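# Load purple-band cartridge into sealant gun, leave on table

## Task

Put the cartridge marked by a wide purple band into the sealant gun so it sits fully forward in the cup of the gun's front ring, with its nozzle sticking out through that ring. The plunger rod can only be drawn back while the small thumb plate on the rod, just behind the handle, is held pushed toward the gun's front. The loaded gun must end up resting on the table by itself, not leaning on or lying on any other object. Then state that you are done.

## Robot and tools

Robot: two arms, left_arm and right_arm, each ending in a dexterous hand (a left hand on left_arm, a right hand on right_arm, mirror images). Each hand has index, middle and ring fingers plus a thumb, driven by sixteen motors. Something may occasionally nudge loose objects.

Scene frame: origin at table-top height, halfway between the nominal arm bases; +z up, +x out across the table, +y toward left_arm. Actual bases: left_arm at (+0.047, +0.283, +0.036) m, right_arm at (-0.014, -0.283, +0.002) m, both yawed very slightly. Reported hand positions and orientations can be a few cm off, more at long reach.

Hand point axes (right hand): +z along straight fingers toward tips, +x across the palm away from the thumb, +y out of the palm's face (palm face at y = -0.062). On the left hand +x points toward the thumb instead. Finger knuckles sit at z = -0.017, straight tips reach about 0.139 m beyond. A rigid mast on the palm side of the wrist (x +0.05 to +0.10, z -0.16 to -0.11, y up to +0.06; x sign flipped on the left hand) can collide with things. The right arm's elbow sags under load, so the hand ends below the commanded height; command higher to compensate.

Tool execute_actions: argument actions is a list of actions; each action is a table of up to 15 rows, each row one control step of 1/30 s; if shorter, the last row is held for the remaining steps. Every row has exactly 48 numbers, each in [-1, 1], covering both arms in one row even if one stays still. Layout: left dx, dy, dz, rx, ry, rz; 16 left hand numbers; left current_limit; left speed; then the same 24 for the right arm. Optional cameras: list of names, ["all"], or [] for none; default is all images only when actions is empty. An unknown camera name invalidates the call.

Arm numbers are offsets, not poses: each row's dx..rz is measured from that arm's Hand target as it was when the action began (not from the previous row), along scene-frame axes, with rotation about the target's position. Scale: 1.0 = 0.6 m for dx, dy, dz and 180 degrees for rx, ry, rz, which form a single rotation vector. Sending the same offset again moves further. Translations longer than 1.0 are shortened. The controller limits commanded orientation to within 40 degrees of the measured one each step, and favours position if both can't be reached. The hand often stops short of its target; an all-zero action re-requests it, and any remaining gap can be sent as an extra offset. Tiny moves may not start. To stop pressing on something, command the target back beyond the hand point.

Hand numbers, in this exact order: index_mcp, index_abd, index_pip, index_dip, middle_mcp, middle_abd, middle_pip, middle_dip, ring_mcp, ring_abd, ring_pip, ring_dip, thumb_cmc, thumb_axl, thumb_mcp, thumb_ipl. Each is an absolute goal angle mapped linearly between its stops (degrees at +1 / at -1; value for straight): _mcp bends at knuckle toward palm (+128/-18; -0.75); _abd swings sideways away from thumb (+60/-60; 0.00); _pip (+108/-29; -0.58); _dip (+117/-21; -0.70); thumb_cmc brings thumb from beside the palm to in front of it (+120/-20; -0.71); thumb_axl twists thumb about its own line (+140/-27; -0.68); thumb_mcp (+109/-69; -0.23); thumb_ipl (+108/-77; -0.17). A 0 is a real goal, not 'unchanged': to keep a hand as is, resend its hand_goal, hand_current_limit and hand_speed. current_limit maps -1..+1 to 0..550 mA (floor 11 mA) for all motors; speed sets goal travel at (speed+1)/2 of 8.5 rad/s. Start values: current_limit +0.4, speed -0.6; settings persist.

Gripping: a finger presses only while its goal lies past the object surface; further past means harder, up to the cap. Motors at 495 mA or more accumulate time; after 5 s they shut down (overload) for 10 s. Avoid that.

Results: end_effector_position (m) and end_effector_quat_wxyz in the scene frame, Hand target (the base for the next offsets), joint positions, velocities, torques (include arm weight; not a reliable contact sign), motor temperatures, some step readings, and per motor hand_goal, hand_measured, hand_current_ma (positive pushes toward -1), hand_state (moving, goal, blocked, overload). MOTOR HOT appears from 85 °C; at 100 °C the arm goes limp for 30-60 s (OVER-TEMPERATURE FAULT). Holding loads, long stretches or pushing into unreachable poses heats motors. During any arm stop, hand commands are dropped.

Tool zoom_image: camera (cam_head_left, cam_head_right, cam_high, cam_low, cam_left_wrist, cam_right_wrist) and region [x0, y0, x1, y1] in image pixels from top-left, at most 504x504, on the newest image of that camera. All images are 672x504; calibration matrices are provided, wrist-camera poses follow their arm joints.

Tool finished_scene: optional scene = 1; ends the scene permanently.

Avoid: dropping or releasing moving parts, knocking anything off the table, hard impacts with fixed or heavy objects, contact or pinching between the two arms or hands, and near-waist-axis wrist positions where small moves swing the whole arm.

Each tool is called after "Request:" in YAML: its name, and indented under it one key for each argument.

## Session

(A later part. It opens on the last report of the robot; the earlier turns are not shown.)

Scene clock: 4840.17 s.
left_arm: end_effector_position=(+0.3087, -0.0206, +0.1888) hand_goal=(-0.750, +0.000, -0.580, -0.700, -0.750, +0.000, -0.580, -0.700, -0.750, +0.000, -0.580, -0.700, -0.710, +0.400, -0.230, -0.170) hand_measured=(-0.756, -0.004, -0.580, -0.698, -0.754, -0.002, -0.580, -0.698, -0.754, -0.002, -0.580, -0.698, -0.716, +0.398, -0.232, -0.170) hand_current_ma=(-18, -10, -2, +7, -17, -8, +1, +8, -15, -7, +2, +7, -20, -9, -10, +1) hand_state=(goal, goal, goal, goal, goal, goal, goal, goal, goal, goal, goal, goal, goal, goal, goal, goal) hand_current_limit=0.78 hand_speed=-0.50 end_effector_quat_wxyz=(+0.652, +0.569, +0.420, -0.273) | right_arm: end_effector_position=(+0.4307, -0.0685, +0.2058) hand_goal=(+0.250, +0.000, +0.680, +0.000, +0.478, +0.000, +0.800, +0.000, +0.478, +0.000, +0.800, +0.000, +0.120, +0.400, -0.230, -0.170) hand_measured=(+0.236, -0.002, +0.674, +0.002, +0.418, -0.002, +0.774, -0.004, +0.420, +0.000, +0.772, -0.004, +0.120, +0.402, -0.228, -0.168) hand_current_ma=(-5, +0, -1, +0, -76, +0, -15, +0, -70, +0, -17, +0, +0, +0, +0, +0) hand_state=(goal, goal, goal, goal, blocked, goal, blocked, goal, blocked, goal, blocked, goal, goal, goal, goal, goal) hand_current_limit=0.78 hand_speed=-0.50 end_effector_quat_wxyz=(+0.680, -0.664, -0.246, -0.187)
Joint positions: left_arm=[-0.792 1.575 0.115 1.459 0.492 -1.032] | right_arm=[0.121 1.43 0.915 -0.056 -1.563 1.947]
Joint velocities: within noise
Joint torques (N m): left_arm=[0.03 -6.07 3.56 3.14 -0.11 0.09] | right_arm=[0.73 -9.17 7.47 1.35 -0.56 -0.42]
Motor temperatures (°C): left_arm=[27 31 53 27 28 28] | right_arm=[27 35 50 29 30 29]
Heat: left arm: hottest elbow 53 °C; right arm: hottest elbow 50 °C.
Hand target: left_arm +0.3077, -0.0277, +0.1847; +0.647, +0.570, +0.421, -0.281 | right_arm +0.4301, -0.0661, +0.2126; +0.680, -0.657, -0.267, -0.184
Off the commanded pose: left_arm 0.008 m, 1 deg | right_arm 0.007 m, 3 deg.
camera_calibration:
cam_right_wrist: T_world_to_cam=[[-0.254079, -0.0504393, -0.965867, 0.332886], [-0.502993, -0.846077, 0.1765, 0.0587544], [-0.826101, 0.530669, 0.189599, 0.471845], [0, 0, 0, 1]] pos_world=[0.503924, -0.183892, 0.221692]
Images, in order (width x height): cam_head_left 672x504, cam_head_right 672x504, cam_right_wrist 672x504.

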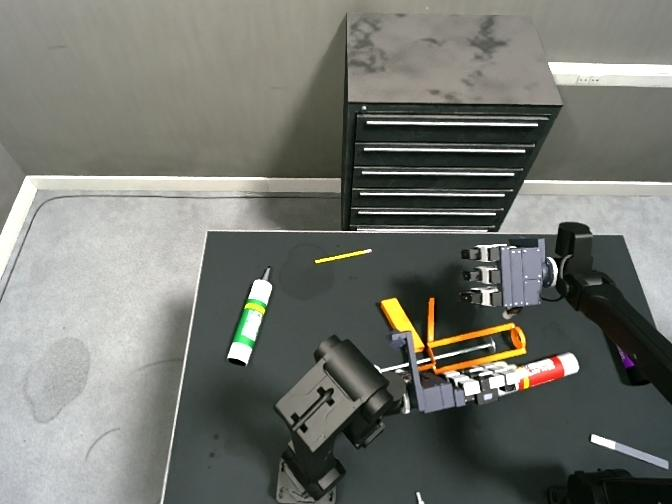

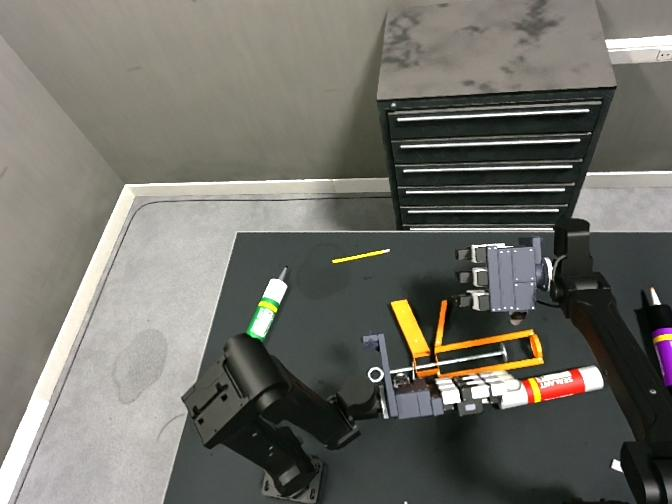

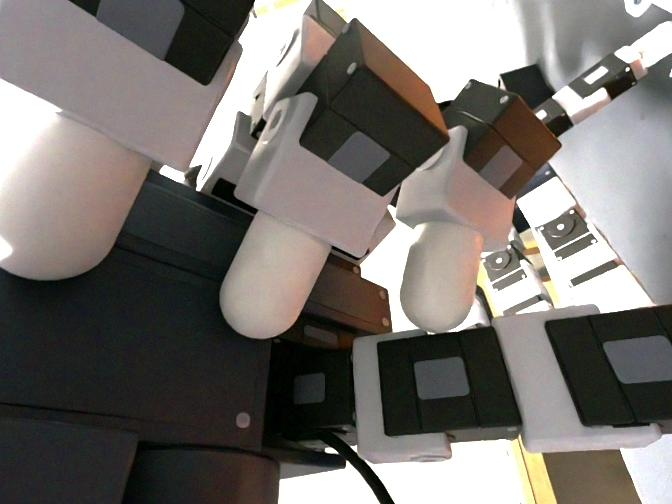

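Request:
execute_actions:
  actions:
    - [[0,0,0,0,0,0,-0.75,0,-0.58,-0.7,-0.75,0,-0.58,-0.7,-0.75,0,-0.58,-0.7,-0.71,0.4,-0.23,-0.17,0.78,-0.5,-0.025,-0.01,0,0,0,0,0.25,0,0.68,0,0.478,0,0.8,0,0.478,0,0.8,0,0.12,0.4,-0.23,-0.17,0.78,-0.5],[0,0,0,0,0,0,-0.75,0,-0.58,-0.7,-0.75,0,-0.58,-0.7,-0.75,0,-0.58,-0.7,-0.71,0.4,-0.23,-0.17,0.78,-0.5,-0.048,-0.02,-0.05,0,0,0,0.25,0,0.68,0,0.478,0,0.8,0,0.478,0,0.8,0,0.12,0.4,-0.23,-0.17,0.78,-0.5]]
  cameras: ["cam_head_right","cam_low"]

Request:
zoom_image:
  camera: "cam_low"
  region: [270, 150, 450, 290]

Request:
zoom_image:
  camera: "cam_head_right"
  region: [380, 250, 580, 400]

Scene clock: 4869.73 s.
left_arm: end_effector_position=(+0.3087, -0.0206, +0.1888) hand_goal=(-0.750, +0.000, -0.580, -0.700, -0.750, +0.000, -0.580, -0.700, -0.750, +0.000, -0.580, -0.700, -0.710, +0.400, -0.230, -0.170) hand_measured=(-0.756, -0.004, -0.580, -0.698, -0.754, -0.002, -0.580, -0.698, -0.754, -0.002, -0.580, -0.698, -0.716, +0.398, -0.232, -0.170) hand_current_ma=(-18, -10, -2, +7, -17, -8, +1, +8, -15, -7, +2, +7, -20, -9, -10, +1) hand_state=(goal, goal, goal, goal, goal, goal, goal, goal, goal, goal, goal, goal, goal, goal, goal, goal) hand_current_limit=0.78 hand_speed=-0.50 end_effector_quat_wxyz=(+0.652, +0.569, +0.420, -0.273) | right_arm: end_effector_position=(+0.3954, -0.0736, +0.1722) hand_goal=(+0.250, +0.000, +0.680, +0.000, +0.478, +0.000, +0.800, +0.000, +0.478, +0.000, +0.800, +0.000, +0.120, +0.400, -0.230, -0.170) hand_measured=(+0.236, -0.002, +0.674, +0.002, +0.418, -0.002, +0.774, -0.004, +0.420, +0.000, +0.772, -0.004, +0.120, +0.402, -0.228, -0.168) hand_current_ma=(-5, +0, -1, +0, -76, +0, -15, +0, -70, +0, -17, +0, +0, +0, +0, +0) hand_state=(goal, goal, goal, goal, blocked, goal, blocked, goal, blocked, goal, blocked, goal, goal, goal, goal, goal) hand_current_limit=0.78 hand_speed=-0.50 end_effector_quat_wxyz=(+0.682, -0.667, -0.239, -0.182)
Joint positions: left_arm=[-0.792 1.575 0.115 1.459 0.492 -1.032] | right_arm=[0.117 1.395 0.791 -0.049 -1.563 1.884]
Joint torques (N m): left_arm=[-0.03 -5.71 3.59 3.02 -0.15 0.06] | right_arm=[-0.56 -8.53 7.41 1.66 -0.63 -0.41]
Heat: left arm: hottest elbow 51 °C; right arm: hottest elbow 47 °C.
Hand target: left_arm +0.3077, -0.0277, +0.1847; +0.647, +0.570, +0.421, -0.281 | right_arm +0.4013, -0.0781, +0.1825; +0.680, -0.657, -0.267, -0.184
Off the commanded pose: left_arm 0.008 m, 1 deg | right_arm 0.013 m, 3 deg.
joint sent to its limit (right arm) — joint 5 (wrist yaw), lower limit. The joint targets are off in orientation, not in position.
Step readings (end_effector_position of left_arm | right_arm):
0: (+0.3087, -0.0206, +0.1888) | (+0.4307, -0.0685, +0.2058)
1: (+0.3087, -0.0206, +0.1888) | (+0.4306, -0.0685, +0.2057)
2: (+0.3087, -0.0206, +0.1888) | (+0.4297, -0.0686, +0.2049)
4: (+0.3087, -0.0206, +0.1888) | (+0.4224, -0.0693, +0.1996)
8: (+0.3087, -0.0206, +0.1888) | (+0.4000, -0.0716, +0.1795)
15: (+0.3087, -0.0206, +0.1888) | (+0.3945, -0.0737, +0.1711)
Images, in order (width x height): cam_head_right 672x504, cam_low 672x504.

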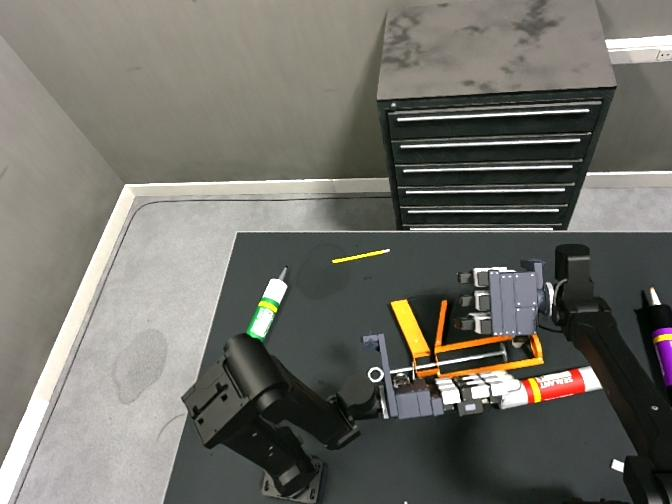

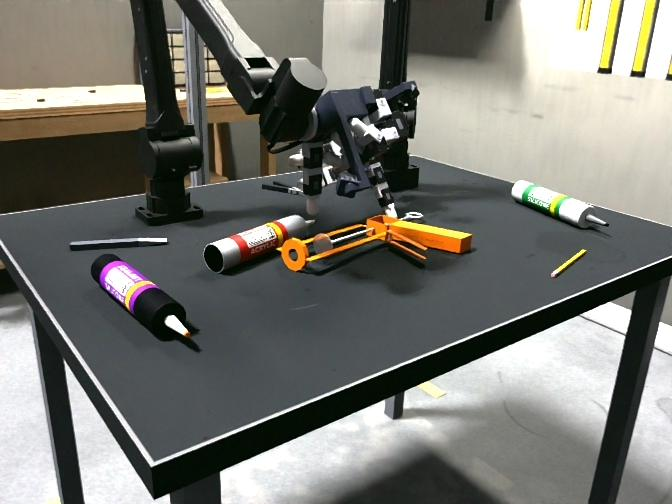

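Scaled by 2.800 from the camera's 672x504 image, which has a finer 960x720 frame.

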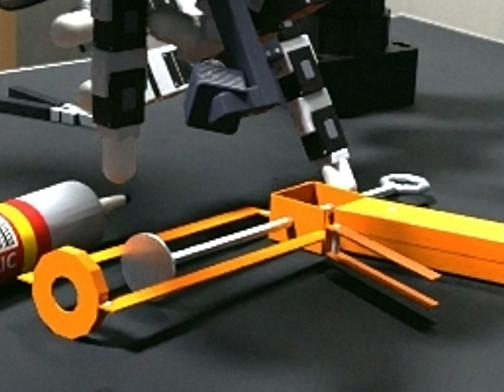

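Scaled by 2.520 from the camera's 672x504 image, which has a finer 960x720 frame.

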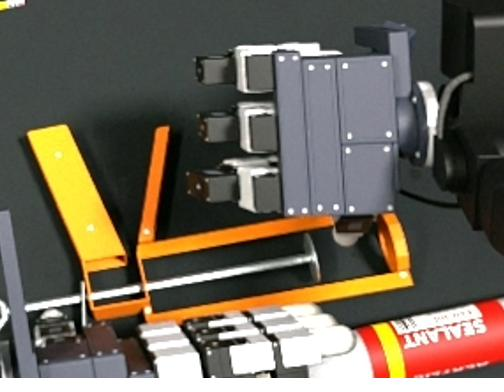

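Request:
execute_actions:
  actions:
    - [[0,0,0,0,0,0,-0.75,0,-0.58,-0.7,-0.75,0,-0.58,-0.7,-0.75,0,-0.58,-0.7,-0.71,0.4,-0.23,-0.17,0.78,-0.5,0.006,-0.01,-0.04,0,0,0,0.25,0,0.68,0,0.478,0,0.8,0,0.478,0,0.8,0,0.12,0.4,-0.23,-0.17,0.78,-0.5]]
  cameras: ["cam_head_right","cam_low","cam_head_left"]

Scene clock: 4910.13 s.
left_arm: end_effector_position=(+0.3087, -0.0206, +0.1888) hand_goal=(-0.750, +0.000, -0.580, -0.700, -0.750, +0.000, -0.580, -0.700, -0.750, +0.000, -0.580, -0.700, -0.710, +0.400, -0.230, -0.170) hand_measured=(-0.756, -0.004, -0.580, -0.698, -0.754, -0.002, -0.580, -0.698, -0.754, -0.002, -0.580, -0.698, -0.716, +0.398, -0.232, -0.170) hand_current_ma=(-18, -10, -2, +7, -17, -8, +1, +8, -15, -7, +2, +7, -20, -9, -10, +1) hand_state=(goal, goal, goal, goal, goal, goal, goal, goal, goal, goal, goal, goal, goal, goal, goal, goal) hand_current_limit=0.78 hand_speed=-0.50 end_effector_quat_wxyz=(+0.652, +0.569, +0.420, -0.273) | right_arm: end_effector_position=(+0.3996, -0.0807, +0.1612) hand_goal=(+0.250, +0.000, +0.680, +0.000, +0.478, +0.000, +0.800, +0.000, +0.478, +0.000, +0.800, +0.000, +0.120, +0.400, -0.230, -0.170) hand_measured=(+0.236, -0.002, +0.674, +0.002, +0.418, -0.002, +0.774, -0.004, +0.420, +0.000, +0.772, -0.004, +0.120, +0.402, -0.228, -0.168) hand_current_ma=(-5, +0, -1, +0, -76, +0, -15, +0, -70, +0, -17, +0, +0, +0, +0, +0) hand_state=(goal, goal, goal, goal, blocked, goal, blocked, goal, blocked, goal, blocked, goal, goal, goal, goal, goal) hand_current_limit=0.78 hand_speed=-0.50 end_effector_quat_wxyz=(+0.677, -0.665, -0.245, -0.200)
Joint positions: left_arm=[-0.792 1.575 0.115 1.459 0.492 -1.032] | right_arm=[0.1 1.412 0.774 -0.033 -1.563 1.831]
Joint torques (N m): left_arm=[0.03 -5.36 3.67 3.08 -0.14 0.05] | right_arm=[-0.38 -6.48 7.09 1.55 -0.64 -0.44]
Heat: left arm: hottest elbow 49 °C; right arm: hottest elbow 47 °C.
Hand target: left_arm +0.3077, -0.0277, +0.1847; +0.647, +0.570, +0.421, -0.281 | right_arm +0.4049, -0.0842, +0.1586; +0.680, -0.657, -0.267, -0.184
Off the commanded pose: left_arm 0.008 m, 1 deg | right_arm 0.007 m, 3 deg.
joint sent to its limit (right arm) — joint 5 (wrist yaw), lower limit. The joint targets are off in orientation, not in position.
Step readings (end_effector_position of left_arm | right_arm):
0: (+0.3087, -0.0206, +0.1888) | (+0.3954, -0.0736, +0.1722)
1: (+0.3087, -0.0206, +0.1888) | (+0.3955, -0.0738, +0.1722)
2: (+0.3087, -0.0206, +0.1888) | (+0.3958, -0.0741, +0.1721)
4: (+0.3087, -0.0206, +0.1888) | (+0.3966, -0.0752, +0.1714)
8: (+0.3087, -0.0206, +0.1888) | (+0.3975, -0.0790, +0.1664)
15: (+0.3087, -0.0206, +0.1888) | (+0.3989, -0.0807, +0.1609)
Images, in order (width x height): cam_head_left 672x504, cam_head_right 672x504, cam_low 672x504.

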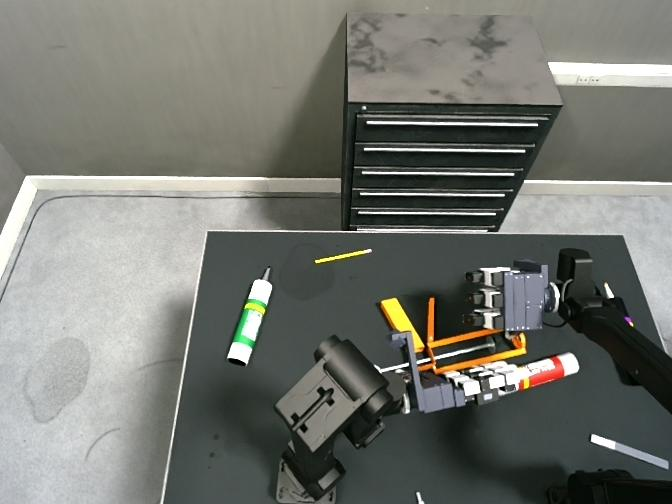

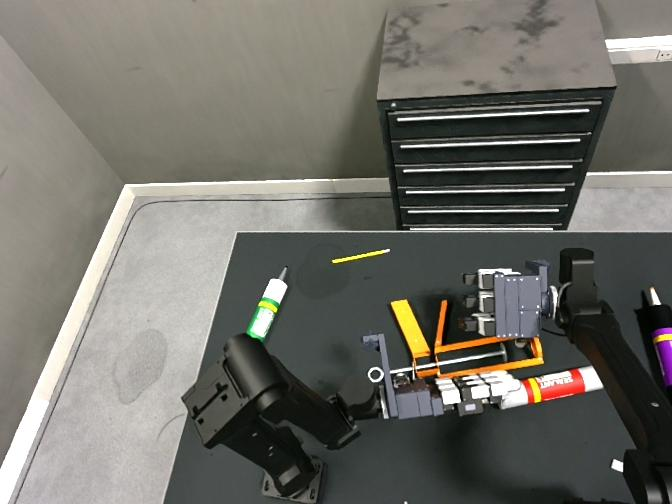

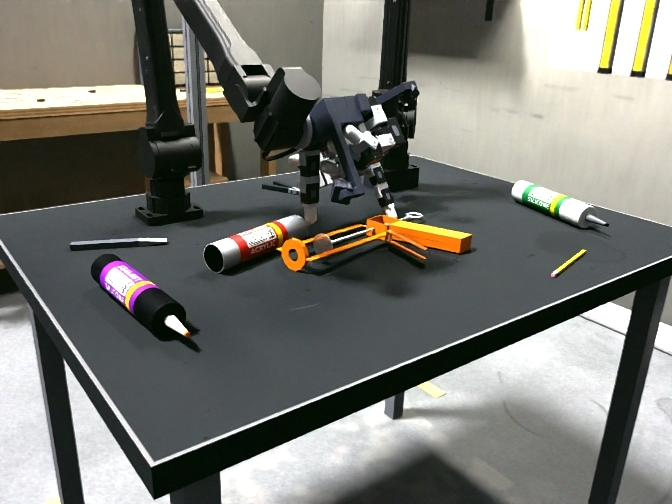

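Request:
zoom_image:
  camera: "cam_low"
  region: [260, 180, 440, 290]

Request:
zoom_image:
  camera: "cam_head_right"
  region: [440, 300, 580, 405]

Scaled by 2.800 from the camera's 672x504 image, which has a finer 960x720 frame.

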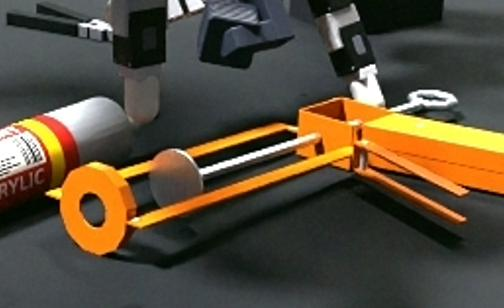

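Scaled by 3.600 from the camera's 672x504 image, which has a finer 960x720 frame.

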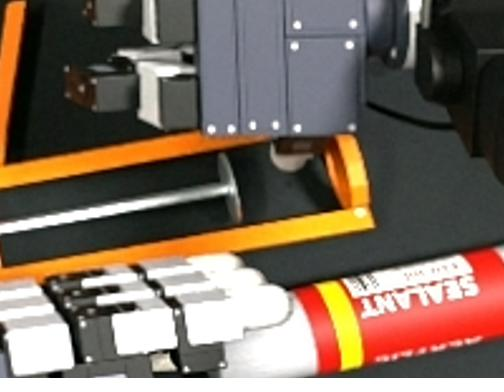

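Request:
execute_actions:
  actions:
    - [[0,0,0,0,0,0,-1,0,-0.9,-0.9,-1,0,-0.9,-0.9,-1,0,-0.9,-0.9,-0.71,0.4,-0.23,-0.17,0.78,-0.5,0.006,0,-0.04,0,0,0,0.25,0,0.68,0,0.478,0,0.8,0,0.478,0,0.8,0,0.12,0.4,-0.23,-0.17,0.78,-0.5]]
    - [[0,0,0,0,0,0,-1,0,-0.9,-0.9,-1,0,-0.9,-0.9,-1,0,-0.9,-0.9,-0.71,0.4,-0.23,-0.17,0.78,-0.5,0.002,0,-0.035,0,0,0,0.25,0,0.68,0,0.478,0,0.8,0,0.478,0,0.8,0,0.12,0.4,-0.23,-0.17,0.78,-0.5]]
  cameras: ["cam_head_right","cam_low"]

Scene clock: 4977.03 s.
left_arm: end_effector_position=(+0.3082, -0.0211, +0.1883) hand_goal=(-1.000, +0.000, -0.900, -0.900, -1.000, +0.000, -0.900, -0.900, -1.000, +0.000, -0.900, -0.900, -0.710, +0.400, -0.230, -0.170) hand_measured=(-1.000, -0.004, -0.898, -0.898, -1.000, -0.002, -0.898, -0.898, -1.000, -0.002, -0.898, -0.898, -0.716, +0.398, -0.232, -0.170) hand_current_ma=(+0, -10, +6, +8, +0, -8, +5, +9, +0, -7, +6, +8, -20, -9, -10, +1) hand_state=(goal, goal, goal, goal, goal, goal, goal, goal, goal, goal, goal, goal, goal, goal, goal, goal) hand_current_limit=0.78 hand_speed=-0.50 end_effector_quat_wxyz=(+0.651, +0.570, +0.420, -0.274) | right_arm: end_effector_position=(+0.4041, -0.0804, +0.1151) hand_goal=(+0.250, +0.000, +0.680, +0.000, +0.478, +0.000, +0.800, +0.000, +0.478, +0.000, +0.800, +0.000, +0.120, +0.400, -0.230, -0.170) hand_measured=(+0.236, -0.002, +0.674, +0.002, +0.418, -0.002, +0.774, -0.004, +0.420, +0.000, +0.772, -0.004, +0.120, +0.402, -0.228, -0.168) hand_current_ma=(-5, +0, -1, +0, -76, +0, -15, +0, -70, +0, -17, +0, +0, +0, +0, +0) hand_state=(goal, goal, goal, goal, blocked, goal, blocked, goal, blocked, goal, blocked, goal, goal, goal, goal, goal) hand_current_limit=0.78 hand_speed=-0.50 end_effector_quat_wxyz=(+0.677, -0.666, -0.244, -0.199)
Joint positions: left_arm=[-0.794 1.576 0.115 1.459 0.492 -1.032] | right_arm=[0.1 1.519 0.753 -0.002 -1.563 1.736]
Joint torques (N m): left_arm=[-0.62 -5.36 3.56 3.02 -0.1 -0.01] | right_arm=[-0.44 -7.36 6.56 1.46 -0.72 -0.43]
Motor temperatures (°C): left_arm=[27 31 48 27 28 28] | right_arm=[27 33 44 29 30 29]
Heat: left arm: hottest elbow 48 °C; right arm: hottest elbow 44 °C.
Hand target: left_arm +0.3076, -0.0278, +0.1846; +0.647, +0.570, +0.421, -0.282 | right_arm +0.4097, -0.0842, +0.1136; +0.680, -0.657, -0.267, -0.184
Off the commanded pose: left_arm 0.008 m, 1 deg | right_arm 0.007 m, 3 deg.
joint sent to its limit (right arm) — joint 5 (wrist yaw), lower limit. The joint targets are off in orientation, not in position.
Step readings (end_effector_position of left_arm | right_arm):
0: (+0.3087, -0.0206, +0.1888) | (+0.3997, -0.0807, +0.1612)
1: (+0.3088, -0.0205, +0.1888) | (+0.3997, -0.0806, +0.1610)
2: (+0.3089, -0.0204, +0.1888) | (+0.4001, -0.0806, +0.1606)
4: (+0.3091, -0.0203, +0.1888) | (+0.4019, -0.0805, +0.1573)
8: (+0.3082, -0.0211, +0.1883) | (+0.4019, -0.0805, +0.1428)
15: (+0.3082, -0.0211, +0.1883) | (+0.4012, -0.0806, +0.1340)
16: (+0.3082, -0.0211, +0.1883) | (+0.4014, -0.0805, +0.1341)
17: (+0.3082, -0.0211, +0.1883) | (+0.4018, -0.0805, +0.1338)
19: (+0.3082, -0.0211, +0.1883) | (+0.4033, -0.0804, +0.1316)
23: (+0.3082, -0.0211, +0.1883) | (+0.4042, -0.0804, +0.1216)
30: (+0.3082, -0.0211, +0.1883) | (+0.4034, -0.0804, +0.1148)
Images, in order (width x height): cam_head_right 672x504, cam_low 672x504.

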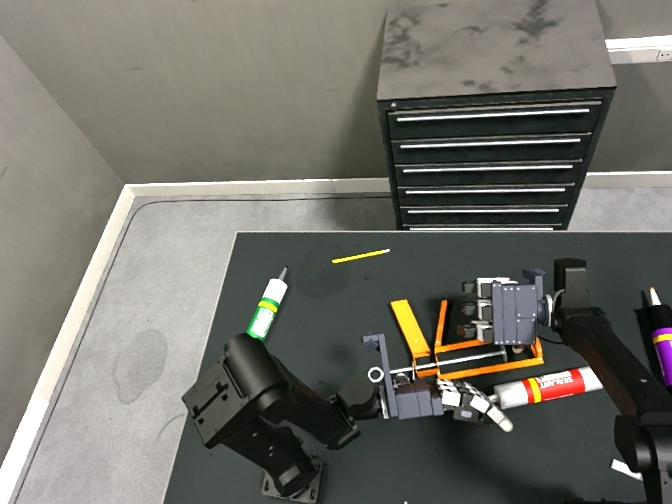

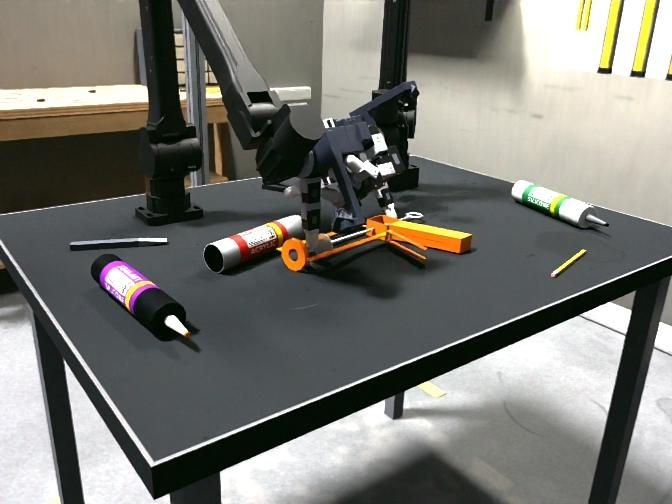

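Request:
zoom_image:
  camera: "cam_low"
  region: [260, 180, 440, 290]

Request:
zoom_image:
  camera: "cam_head_right"
  region: [360, 290, 560, 440]

Scaled by 2.800 from the camera's 672x504 image, which has a finer 960x720 frame.

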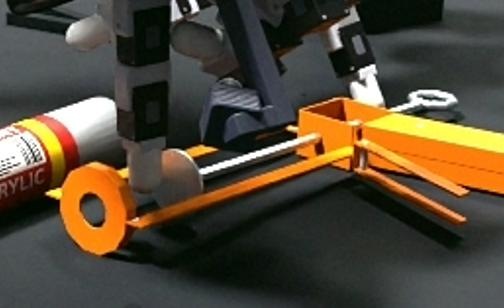

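Scaled by 2.520 from the camera's 672x504 image, which has a finer 960x720 frame.

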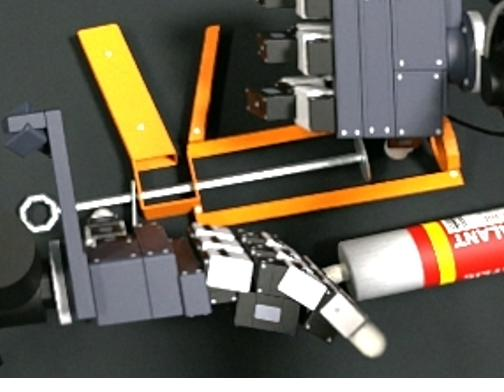

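Request:
execute_actions:
  actions:
    - [[0,0,0,0,0,0,-1,0,-0.9,-0.9,-1,0,-0.9,-0.9,-1,0,-0.9,-0.9,-0.71,0.4,-0.23,-0.17,0.78,-0.5,-0.008,0.015,-0.004,0,0,0,0.25,0,0.68,0,0.478,0,0.8,0,0.478,0,0.8,0,0.12,0.4,-0.23,-0.17,0.78,-0.5],[0,0,0,0,0,0,-1,0,-0.9,-0.9,-1,0,-0.9,-0.9,-1,0,-0.9,-0.9,-0.71,0.4,-0.23,-0.17,0.78,-0.5,-0.015,0.03,-0.004,0,0,0,0.25,0,0.68,0,0.478,0,0.8,0,0.478,0,0.8,0,0.12,0.4,-0.23,-0.17,0.78,-0.5]]
  cameras: ["cam_head_right"]

Request:
zoom_image:
  camera: "cam_head_right"
  region: [360, 290, 560, 440]

Scene clock: 5005.50 s.
left_arm: end_effector_position=(+0.3082, -0.0211, +0.1883) hand_goal=(-1.000, +0.000, -0.900, -0.900, -1.000, +0.000, -0.900, -0.900, -1.000, +0.000, -0.900, -0.900, -0.710, +0.400, -0.230, -0.170) hand_measured=(-1.000, -0.004, -0.898, -0.898, -1.000, -0.002, -0.898, -0.898, -1.000, -0.002, -0.898, -0.898, -0.716, +0.398, -0.232, -0.170) hand_current_ma=(+0, -10, +6, +8, +0, -8, +5, +9, +0, -7, +6, +8, -20, -9, -10, +1) hand_state=(goal, goal, goal, goal, goal, goal, goal, goal, goal, goal, goal, goal, goal, goal, goal, goal) hand_current_limit=0.78 hand_speed=-0.50 end_effector_quat_wxyz=(+0.651, +0.570, +0.420, -0.274) | right_arm: end_effector_position=(+0.3991, -0.0687, +0.1151) hand_goal=(+0.250, +0.000, +0.680, +0.000, +0.478, +0.000, +0.800, +0.000, +0.478, +0.000, +0.800, +0.000, +0.120, +0.400, -0.230, -0.170) hand_measured=(+0.236, -0.002, +0.674, +0.002, +0.418, -0.002, +0.774, -0.004, +0.420, +0.000, +0.772, -0.004, +0.120, +0.402, -0.228, -0.168) hand_current_ma=(-5, +0, -1, +0, -76, +0, -15, +0, -70, +0, -17, +0, +0, +0, +0, +0) hand_state=(goal, goal, goal, goal, blocked, goal, blocked, goal, blocked, goal, blocked, goal, goal, goal, goal, goal) hand_current_limit=0.78 hand_speed=-0.50 end_effector_quat_wxyz=(+0.678, -0.661, -0.257, -0.192)
Joint positions: left_arm=[-0.794 1.576 0.115 1.459 0.492 -1.032] | right_arm=[0.128 1.52 0.753 -0.002 -1.563 1.725]
Joint torques (N m): left_arm=[-0.21 -5.71 3.52 3.08 -0.11 -0.01] | right_arm=[0.79 -7 6.52 1.28 -0.72 -0.41]
Heat: left arm: hottest elbow 47 °C; right arm: hottest elbow 45 °C.
Hand target: left_arm +0.3076, -0.0278, +0.1846; +0.647, +0.570, +0.421, -0.282 | right_arm +0.4007, -0.0662, +0.1112; +0.680, -0.657, -0.267, -0.184
Off the commanded pose: left_arm 0.008 m, 1 deg | right_arm 0.005 m, 2 deg.
joint sent to its limit (right arm) — joint 5 (wrist yaw), lower limit. The joint targets still meet the commanded pose.
Step readings (end_effector_position of left_arm | right_arm):
0: (+0.3082, -0.0211, +0.1883) | (+0.4041, -0.0804, +0.1151)
1: (+0.3082, -0.0211, +0.1883) | (+0.4042, -0.0804, +0.1151)
2: (+0.3082, -0.0211, +0.1883) | (+0.4042, -0.0804, +0.1151)
4: (+0.3082, -0.0211, +0.1883) | (+0.4041, -0.0799, +0.1152)
8: (+0.3082, -0.0211, +0.1883) | (+0.4018, -0.0748, +0.1153)
15: (+0.3082, -0.0211, +0.1883) | (+0.3990, -0.0687, +0.1152)
Images, in order (width x height): cam_head_right 672x504.

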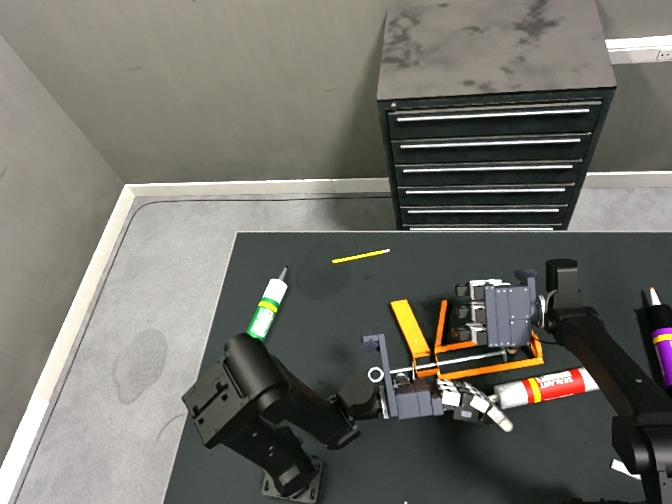

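Scaled by 2.520 from the camera's 672x504 image, which has a finer 960x720 frame.

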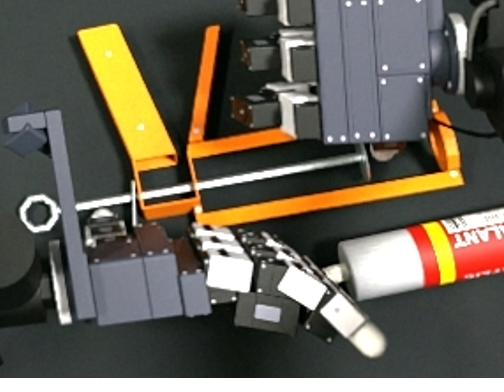

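Request:
execute_actions:
  actions:
    - [[0,0,0,0,0,0,-1,0,-0.9,-0.9,-1,0,-0.9,-0.9,-1,0,-0.9,-0.9,-0.71,0.4,-0.23,-0.17,0.78,-0.5,-0.006,0.02,0,0,0,0,0.25,0,0.68,0,0.478,0,0.8,0,0.478,0,0.8,0,0.12,0.4,-0.23,-0.17,0.78,-0.5],[0,0,0,0,0,0,-1,0,-0.9,-0.9,-1,0,-0.9,-0.9,-1,0,-0.9,-0.9,-0.71,0.4,-0.23,-0.17,0.78,-0.5,-0.01,0.04,0,0,0,0,0.25,0,0.68,0,0.478,0,0.8,0,0.478,0,0.8,0,0.12,0.4,-0.23,-0.17,0.78,-0.5]]
  cameras: ["cam_head_right"]

Request:
zoom_image:
  camera: "cam_head_right"
  region: [360, 290, 560, 440]

Scene clock: 5011.97 s.
left_arm: end_effector_position=(+0.3082, -0.0211, +0.1883) hand_goal=(-1.000, +0.000, -0.900, -0.900, -1.000, +0.000, -0.900, -0.900, -1.000, +0.000, -0.900, -0.900, -0.710, +0.400, -0.230, -0.170) hand_measured=(-1.000, -0.004, -0.898, -0.898, -1.000, -0.002, -0.898, -0.898, -1.000, -0.002, -0.898, -0.898, -0.716, +0.398, -0.232, -0.170) hand_current_ma=(+0, -10, +6, +8, +0, -8, +5, +9, +0, -7, +6, +8, -20, -9, -10, +1) hand_state=(goal, goal, goal, goal, goal, goal, goal, goal, goal, goal, goal, goal, goal, goal, goal, goal) hand_current_limit=0.78 hand_speed=-0.50 end_effector_quat_wxyz=(+0.651, +0.570, +0.420, -0.274) | right_arm: end_effector_position=(+0.3948, -0.0520, +0.1130) hand_goal=(+0.250, +0.000, +0.680, +0.000, +0.478, +0.000, +0.800, +0.000, +0.478, +0.000, +0.800, +0.000, +0.120, +0.400, -0.230, -0.170) hand_measured=(+0.238, -0.002, +0.674, +0.002, +0.418, -0.002, +0.774, -0.004, +0.420, +0.000, +0.772, -0.004, +0.114, +0.402, -0.232, -0.170) hand_current_ma=(-4, +0, -1, +0, -76, +0, -15, +0, -70, +0, -17, +0, -1, +0, +0, +0) hand_state=(goal, goal, goal, goal, blocked, goal, blocked, goal, blocked, goal, blocked, goal, goal, goal, goal, goal) hand_current_limit=0.78 hand_speed=-0.50 end_effector_quat_wxyz=(+0.675, -0.663, -0.268, -0.183)
Joint positions: left_arm=[-0.794 1.576 0.115 1.459 0.492 -1.032] | right_arm=[0.172 1.523 0.753 0.033 -1.539 1.755]
Joint torques (N m): left_arm=[-0.15 -5.25 3.56 3.03 -0.11 -0.01] | right_arm=[1.9 -7.06 6.83 1.84 -0.68 -0.22]
Heat: left arm: hottest elbow 47 °C; right arm: hottest elbow 45 °C.
Hand target: left_arm +0.3076, -0.0278, +0.1846; +0.647, +0.570, +0.421, -0.282 | right_arm +0.3946, -0.0421, +0.1111; +0.680, -0.657, -0.267, -0.184
Off the commanded pose: left_arm 0.008 m, 1 deg | right_arm 0.010 m, 1 deg.
Step readings (end_effector_position of left_arm | right_arm):
0: (+0.3082, -0.0211, +0.1883) | (+0.3992, -0.0687, +0.1151)
1: (+0.3082, -0.0211, +0.1883) | (+0.3992, -0.0687, +0.1151)
2: (+0.3082, -0.0211, +0.1883) | (+0.3989, -0.0682, +0.1151)
4: (+0.3082, -0.0211, +0.1883) | (+0.3980, -0.0651, +0.1143)
8: (+0.3082, -0.0211, +0.1883) | (+0.3941, -0.0555, +0.1127)
15: (+0.3082, -0.0211, +0.1883) | (+0.3941, -0.0521, +0.1131)
Images, in order (width x height): cam_head_right 672x504.

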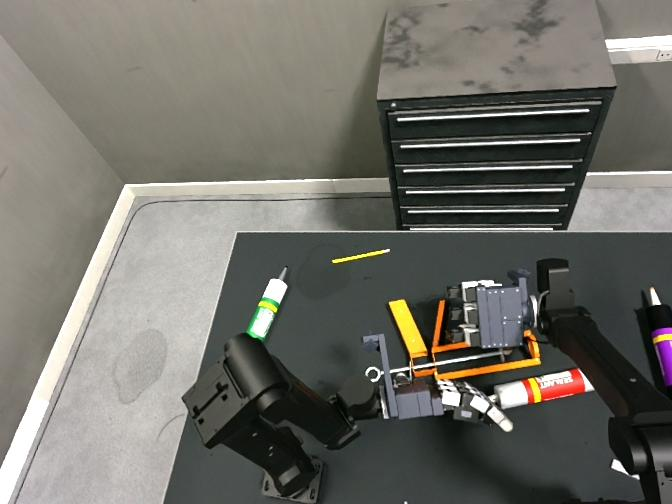

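Scaled by 2.520 from the camera's 672x504 image, which has a finer 960x720 frame.

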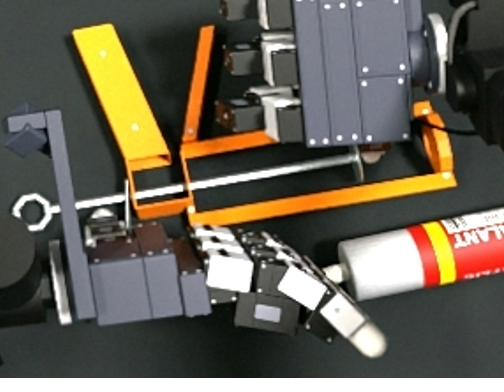

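Request:
execute_actions:
  actions:
    - [[0,0,0,0,0,0,-1,0,-0.9,-0.9,-1,0,-0.9,-0.9,-1,0,-0.9,-0.9,-0.71,0.4,-0.23,-0.17,0.78,-0.5,-0.004,0.016,0,0,0,0,0.25,0,0.68,0,0.478,0,0.8,0,0.478,0,0.8,0,0.12,0.4,-0.23,-0.17,0.78,-0.5],[0,0,0,0,0,0,-1,0,-0.9,-0.9,-1,0,-0.9,-0.9,-1,0,-0.9,-0.9,-0.71,0.4,-0.23,-0.17,0.78,-0.5,-0.008,0.033,0,0,0,0,0.25,0,0.68,0,0.478,0,0.8,0,0.478,0,0.8,0,0.12,0.4,-0.23,-0.17,0.78,-0.5]]
  cameras: ["cam_head_right","cam_low","cam_high"]

Request:
zoom_image:
  camera: "cam_head_right"
  region: [360, 290, 560, 440]

Request:
zoom_image:
  camera: "cam_low"
  region: [280, 170, 440, 270]

Scene clock: 5023.60 s.
left_arm: end_effector_position=(+0.3092, -0.0203, +0.1878) hand_goal=(-1.000, +0.000, -0.900, -0.900, -1.000, +0.000, -0.900, -0.900, -1.000, +0.000, -0.900, -0.900, -0.710, +0.400, -0.230, -0.170) hand_measured=(-1.000, -0.004, -0.898, -0.898, -1.000, -0.002, -0.898, -0.898, -1.000, -0.002, -0.898, -0.898, -0.716, +0.398, -0.234, -0.170) hand_current_ma=(+0, -10, +5, +8, +0, -8, +5, +9, +0, -7, +5, +8, -21, -9, -12, +1) hand_state=(goal, goal, goal, goal, goal, goal, goal, goal, goal, goal, goal, goal, goal, goal, goal, goal) hand_current_limit=0.78 hand_speed=-0.50 end_effector_quat_wxyz=(+0.652, +0.569, +0.422, -0.272) | right_arm: end_effector_position=(+0.3963, -0.0346, +0.1137) hand_goal=(+0.250, +0.000, +0.680, +0.000, +0.478, +0.000, +0.800, +0.000, +0.478, +0.000, +0.800, +0.000, +0.120, +0.400, -0.230, -0.170) hand_measured=(+0.240, -0.002, +0.674, +0.002, +0.418, -0.002, +0.774, -0.004, +0.420, +0.000, +0.772, -0.004, +0.118, +0.400, -0.228, -0.170) hand_current_ma=(-3, +0, -1, +0, -76, +0, -15, +0, -70, +0, -17, +0, +0, +0, +0, +0) hand_state=(goal, goal, goal, goal, blocked, goal, blocked, goal, blocked, goal, blocked, goal, goal, goal, goal, goal) hand_current_limit=0.78 hand_speed=-0.50 end_effector_quat_wxyz=(+0.666, -0.667, -0.279, -0.185)
Joint positions: left_arm=[-0.794 1.577 0.115 1.459 0.486 -1.033] | right_arm=[0.218 1.527 0.742 0.184 -1.493 1.876]
Joint torques (N m): left_arm=[0.32 -5.6 3.45 3.11 0.11 -0.01] | right_arm=[2.37 -7.41 6.39 1.89 -0.75 -0.1]
Heat: left arm: hottest elbow 47 °C; right arm: hottest elbow 45 °C.
Hand target: left_arm +0.3076, -0.0278, +0.1846; +0.647, +0.570, +0.421, -0.281 | right_arm +0.3899, -0.0224, +0.1112; +0.680, -0.657, -0.267, -0.184
Off the commanded pose: left_arm 0.008 m, 1 deg | right_arm 0.014 m, 2 deg.
Step readings (end_effector_position of left_arm | right_arm):
0: (+0.3082, -0.0211, +0.1883) | (+0.3948, -0.0520, +0.1130)
1: (+0.3082, -0.0211, +0.1883) | (+0.3948, -0.0521, +0.1129)
2: (+0.3082, -0.0211, +0.1883) | (+0.3951, -0.0518, +0.1127)
4: (+0.3082, -0.0211, +0.1883) | (+0.3957, -0.0500, +0.1115)
8: (+0.3082, -0.0211, +0.1883) | (+0.3936, -0.0402, +0.1118)
15: (+0.3092, -0.0203, +0.1878) | (+0.3964, -0.0344, +0.1139)
Images, in order (width x height): cam_head_right 672x504, cam_high 672x504, cam_low 672x504.

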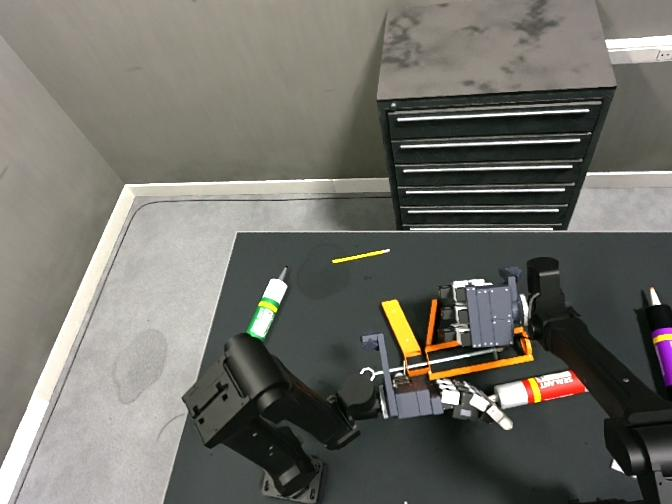

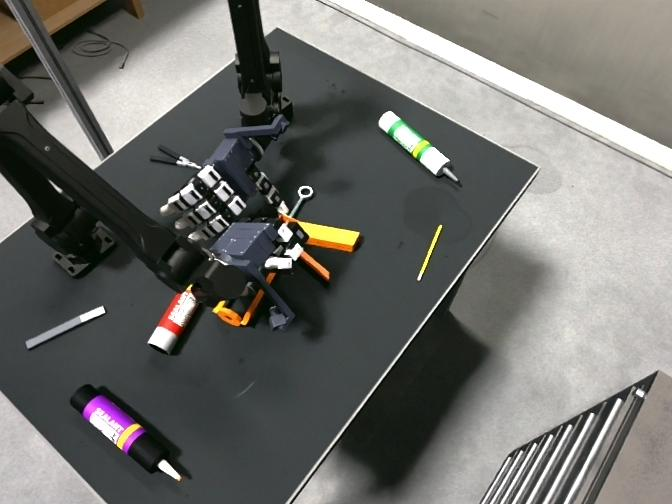

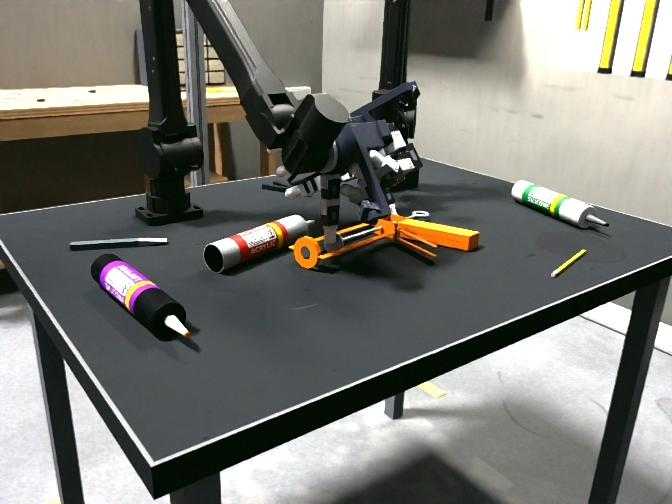

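Scaled by 2.520 from the camera's 672x504 image, which has a finer 960x720 frame.

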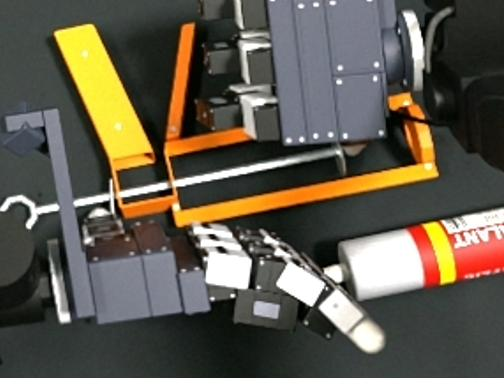

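Scaled by 3.150 from the camera's 672x504 image, which has a finer 960x720 frame.

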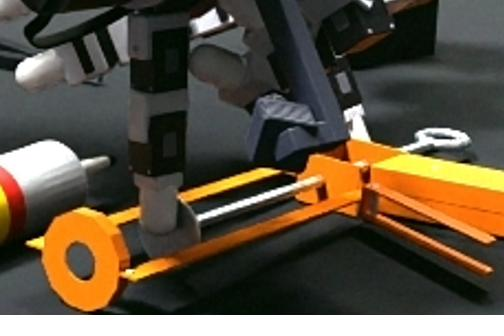

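Request:
execute_actions:
  actions:
    - [[0,0,0,0,0,0,-1,0,-0.9,-0.9,-1,0,-0.9,-0.9,-1,0,-0.9,-0.9,-0.71,0.4,-0.23,-0.17,0.78,-0.5,-0.006,0.016,0,0,0,0,0.25,0,0.68,0,0.478,0,0.8,0,0.478,0,0.8,0,0.12,0.4,-0.23,-0.17,0.78,-0.5],[0,0,0,0,0,0,-1,0,-0.9,-0.9,-1,0,-0.9,-0.9,-1,0,-0.9,-0.9,-0.71,0.4,-0.23,-0.17,0.78,-0.5,-0.012,0.033,0,0,0,0,0.25,0,0.68,0,0.478,0,0.8,0,0.478,0,0.8,0,0.12,0.4,-0.23,-0.17,0.78,-0.5]]
  cameras: ["cam_head_right","cam_low"]

Request:
zoom_image:
  camera: "cam_head_right"
  region: [360, 290, 560, 440]

Request:
zoom_image:
  camera: "cam_low"
  region: [280, 170, 440, 270]

Scene clock: 5032.90 s.
left_arm: end_effector_position=(+0.3094, -0.0202, +0.1878) hand_goal=(-1.000, +0.000, -0.900, -0.900, -1.000, +0.000, -0.900, -0.900, -1.000, +0.000, -0.900, -0.900, -0.710, +0.400, -0.230, -0.170) hand_measured=(-1.000, -0.004, -0.898, -0.898, -1.000, -0.002, -0.898, -0.898, -1.000, -0.002, -0.898, -0.898, -0.718, +0.398, -0.234, -0.170) hand_current_ma=(+0, -10, +5, +8, +0, -8, +5, +9, +0, -7, +5, +8, -26, -9, -16, +0) hand_state=(goal, goal, goal, goal, goal, goal, goal, goal, goal, goal, goal, goal, goal, goal, goal, goal) hand_current_limit=0.78 hand_speed=-0.50 end_effector_quat_wxyz=(+0.652, +0.568, +0.423, -0.271) | right_arm: end_effector_position=(+0.4033, -0.0266, +0.1180) hand_goal=(+0.250, +0.000, +0.680, +0.000, +0.478, +0.000, +0.800, +0.000, +0.478, +0.000, +0.800, +0.000, +0.120, +0.400, -0.230, -0.170) hand_measured=(+0.234, -0.002, +0.674, +0.002, +0.418, -0.002, +0.774, -0.004, +0.420, +0.000, +0.772, -0.004, +0.142, +0.402, -0.210, -0.160) hand_current_ma=(-7, +0, -1, +0, -76, +0, -15, +0, -70, +0, -17, +0, +12, +0, +14, +4) hand_state=(goal, goal, goal, goal, blocked, goal, blocked, goal, blocked, goal, blocked, goal, blocked, goal, goal, goal) hand_current_limit=0.78 hand_speed=-0.50 end_effector_quat_wxyz=(+0.655, -0.671, -0.278, -0.210)
Joint positions: left_arm=[-0.794 1.577 0.115 1.459 0.484 -1.033] | right_arm=[0.243 1.527 0.71 0.423 -1.429 2.046]
Joint torques (N m): left_arm=[-0.26 -5.54 3.41 2.96 0.16 0.03] | right_arm=[4.54 -7.3 5.85 1.83 -0.86 0.14]
Heat: left arm: hottest elbow 47 °C; right arm: hottest elbow 45 °C.
Hand target: left_arm +0.3077, -0.0278, +0.1846; +0.647, +0.570, +0.421, -0.281 | right_arm +0.3826, -0.0025, +0.1111; +0.680, -0.657, -0.267, -0.184
Off the commanded pose: left_arm 0.008 m, 1 deg | right_arm 0.032 m, 5 deg.
joint sent to its limit (right arm) — joint 6 (wrist roll), upper limit. The joint targets are off in orientation, not in position.
Step readings (end_effector_position of left_arm | right_arm):
0: (+0.3092, -0.0203, +0.1878) | (+0.3963, -0.0346, +0.1137)
1: (+0.3092, -0.0203, +0.1878) | (+0.3964, -0.0346, +0.1136)
2: (+0.3092, -0.0203, +0.1878) | (+0.3967, -0.0343, +0.1133)
4: (+0.3092, -0.0203, +0.1878) | (+0.3980, -0.0330, +0.1117)
8: (+0.3093, -0.0202, +0.1878) | (+0.4009, -0.0293, +0.1125)
15: (+0.3093, -0.0202, +0.1878) | (+0.4039, -0.0265, +0.1169)
Images, in order (width x height): cam_head_right 672x504, cam_low 672x504.

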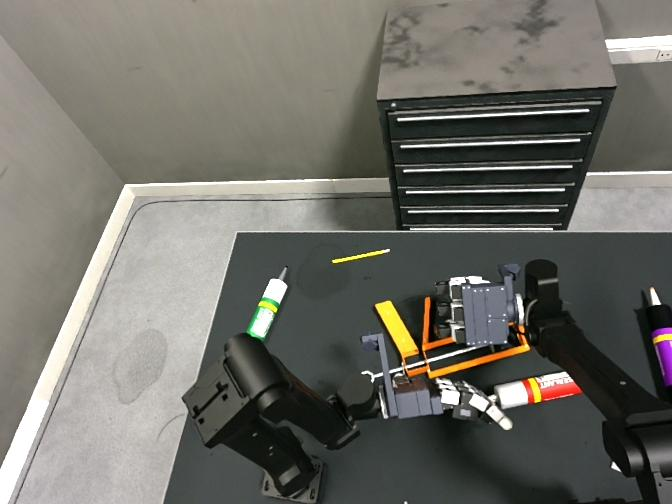

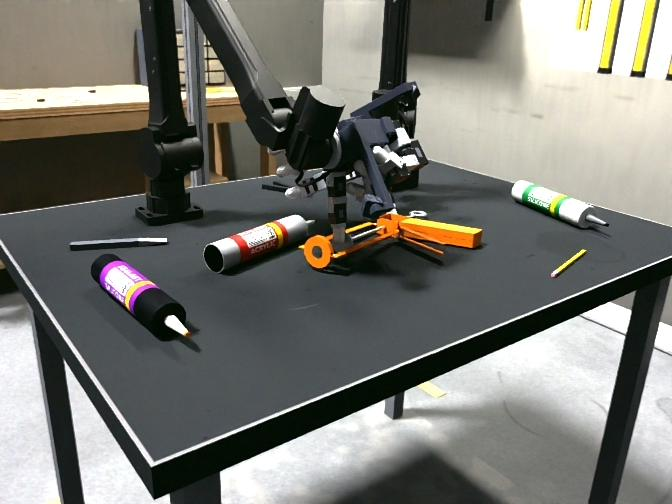

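Scaled by 2.520 from the camera's 672x504 image, which has a finer 960x720 frame.

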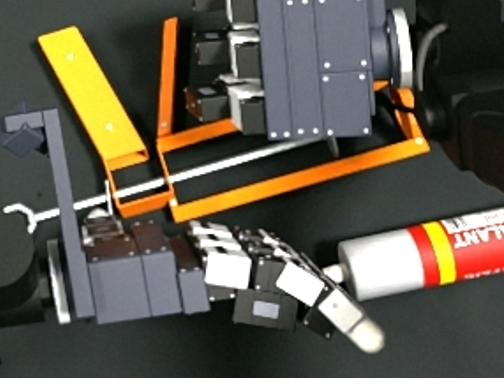

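Scaled by 3.150 from the camera's 672x504 image, which has a finer 960x720 frame.

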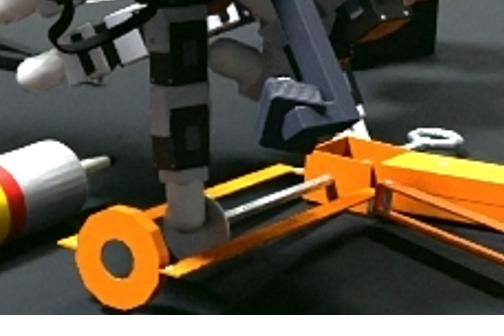

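Request:
zoom_image:
  camera: "cam_head_right"
  region: [360, 340, 440, 400]

Request:
zoom_image:
  camera: "cam_low"
  region: [370, 190, 450, 250]

Scaled by 6.300 from the camera's 672x504 image, which has a finer 960x720 frame.

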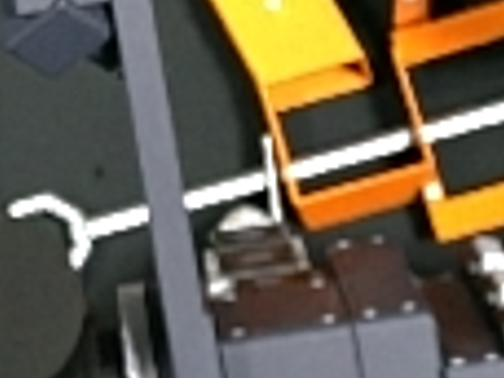

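Scaled by 6.300 from the camera's 672x504 image, which has a finer 960x720 frame.

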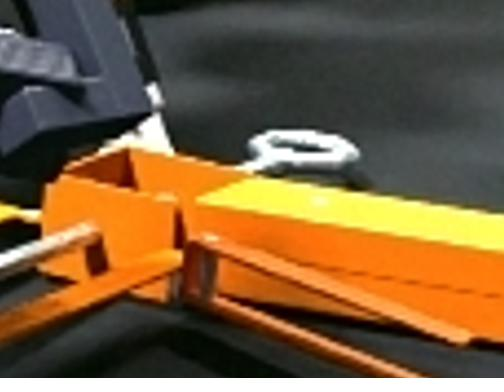

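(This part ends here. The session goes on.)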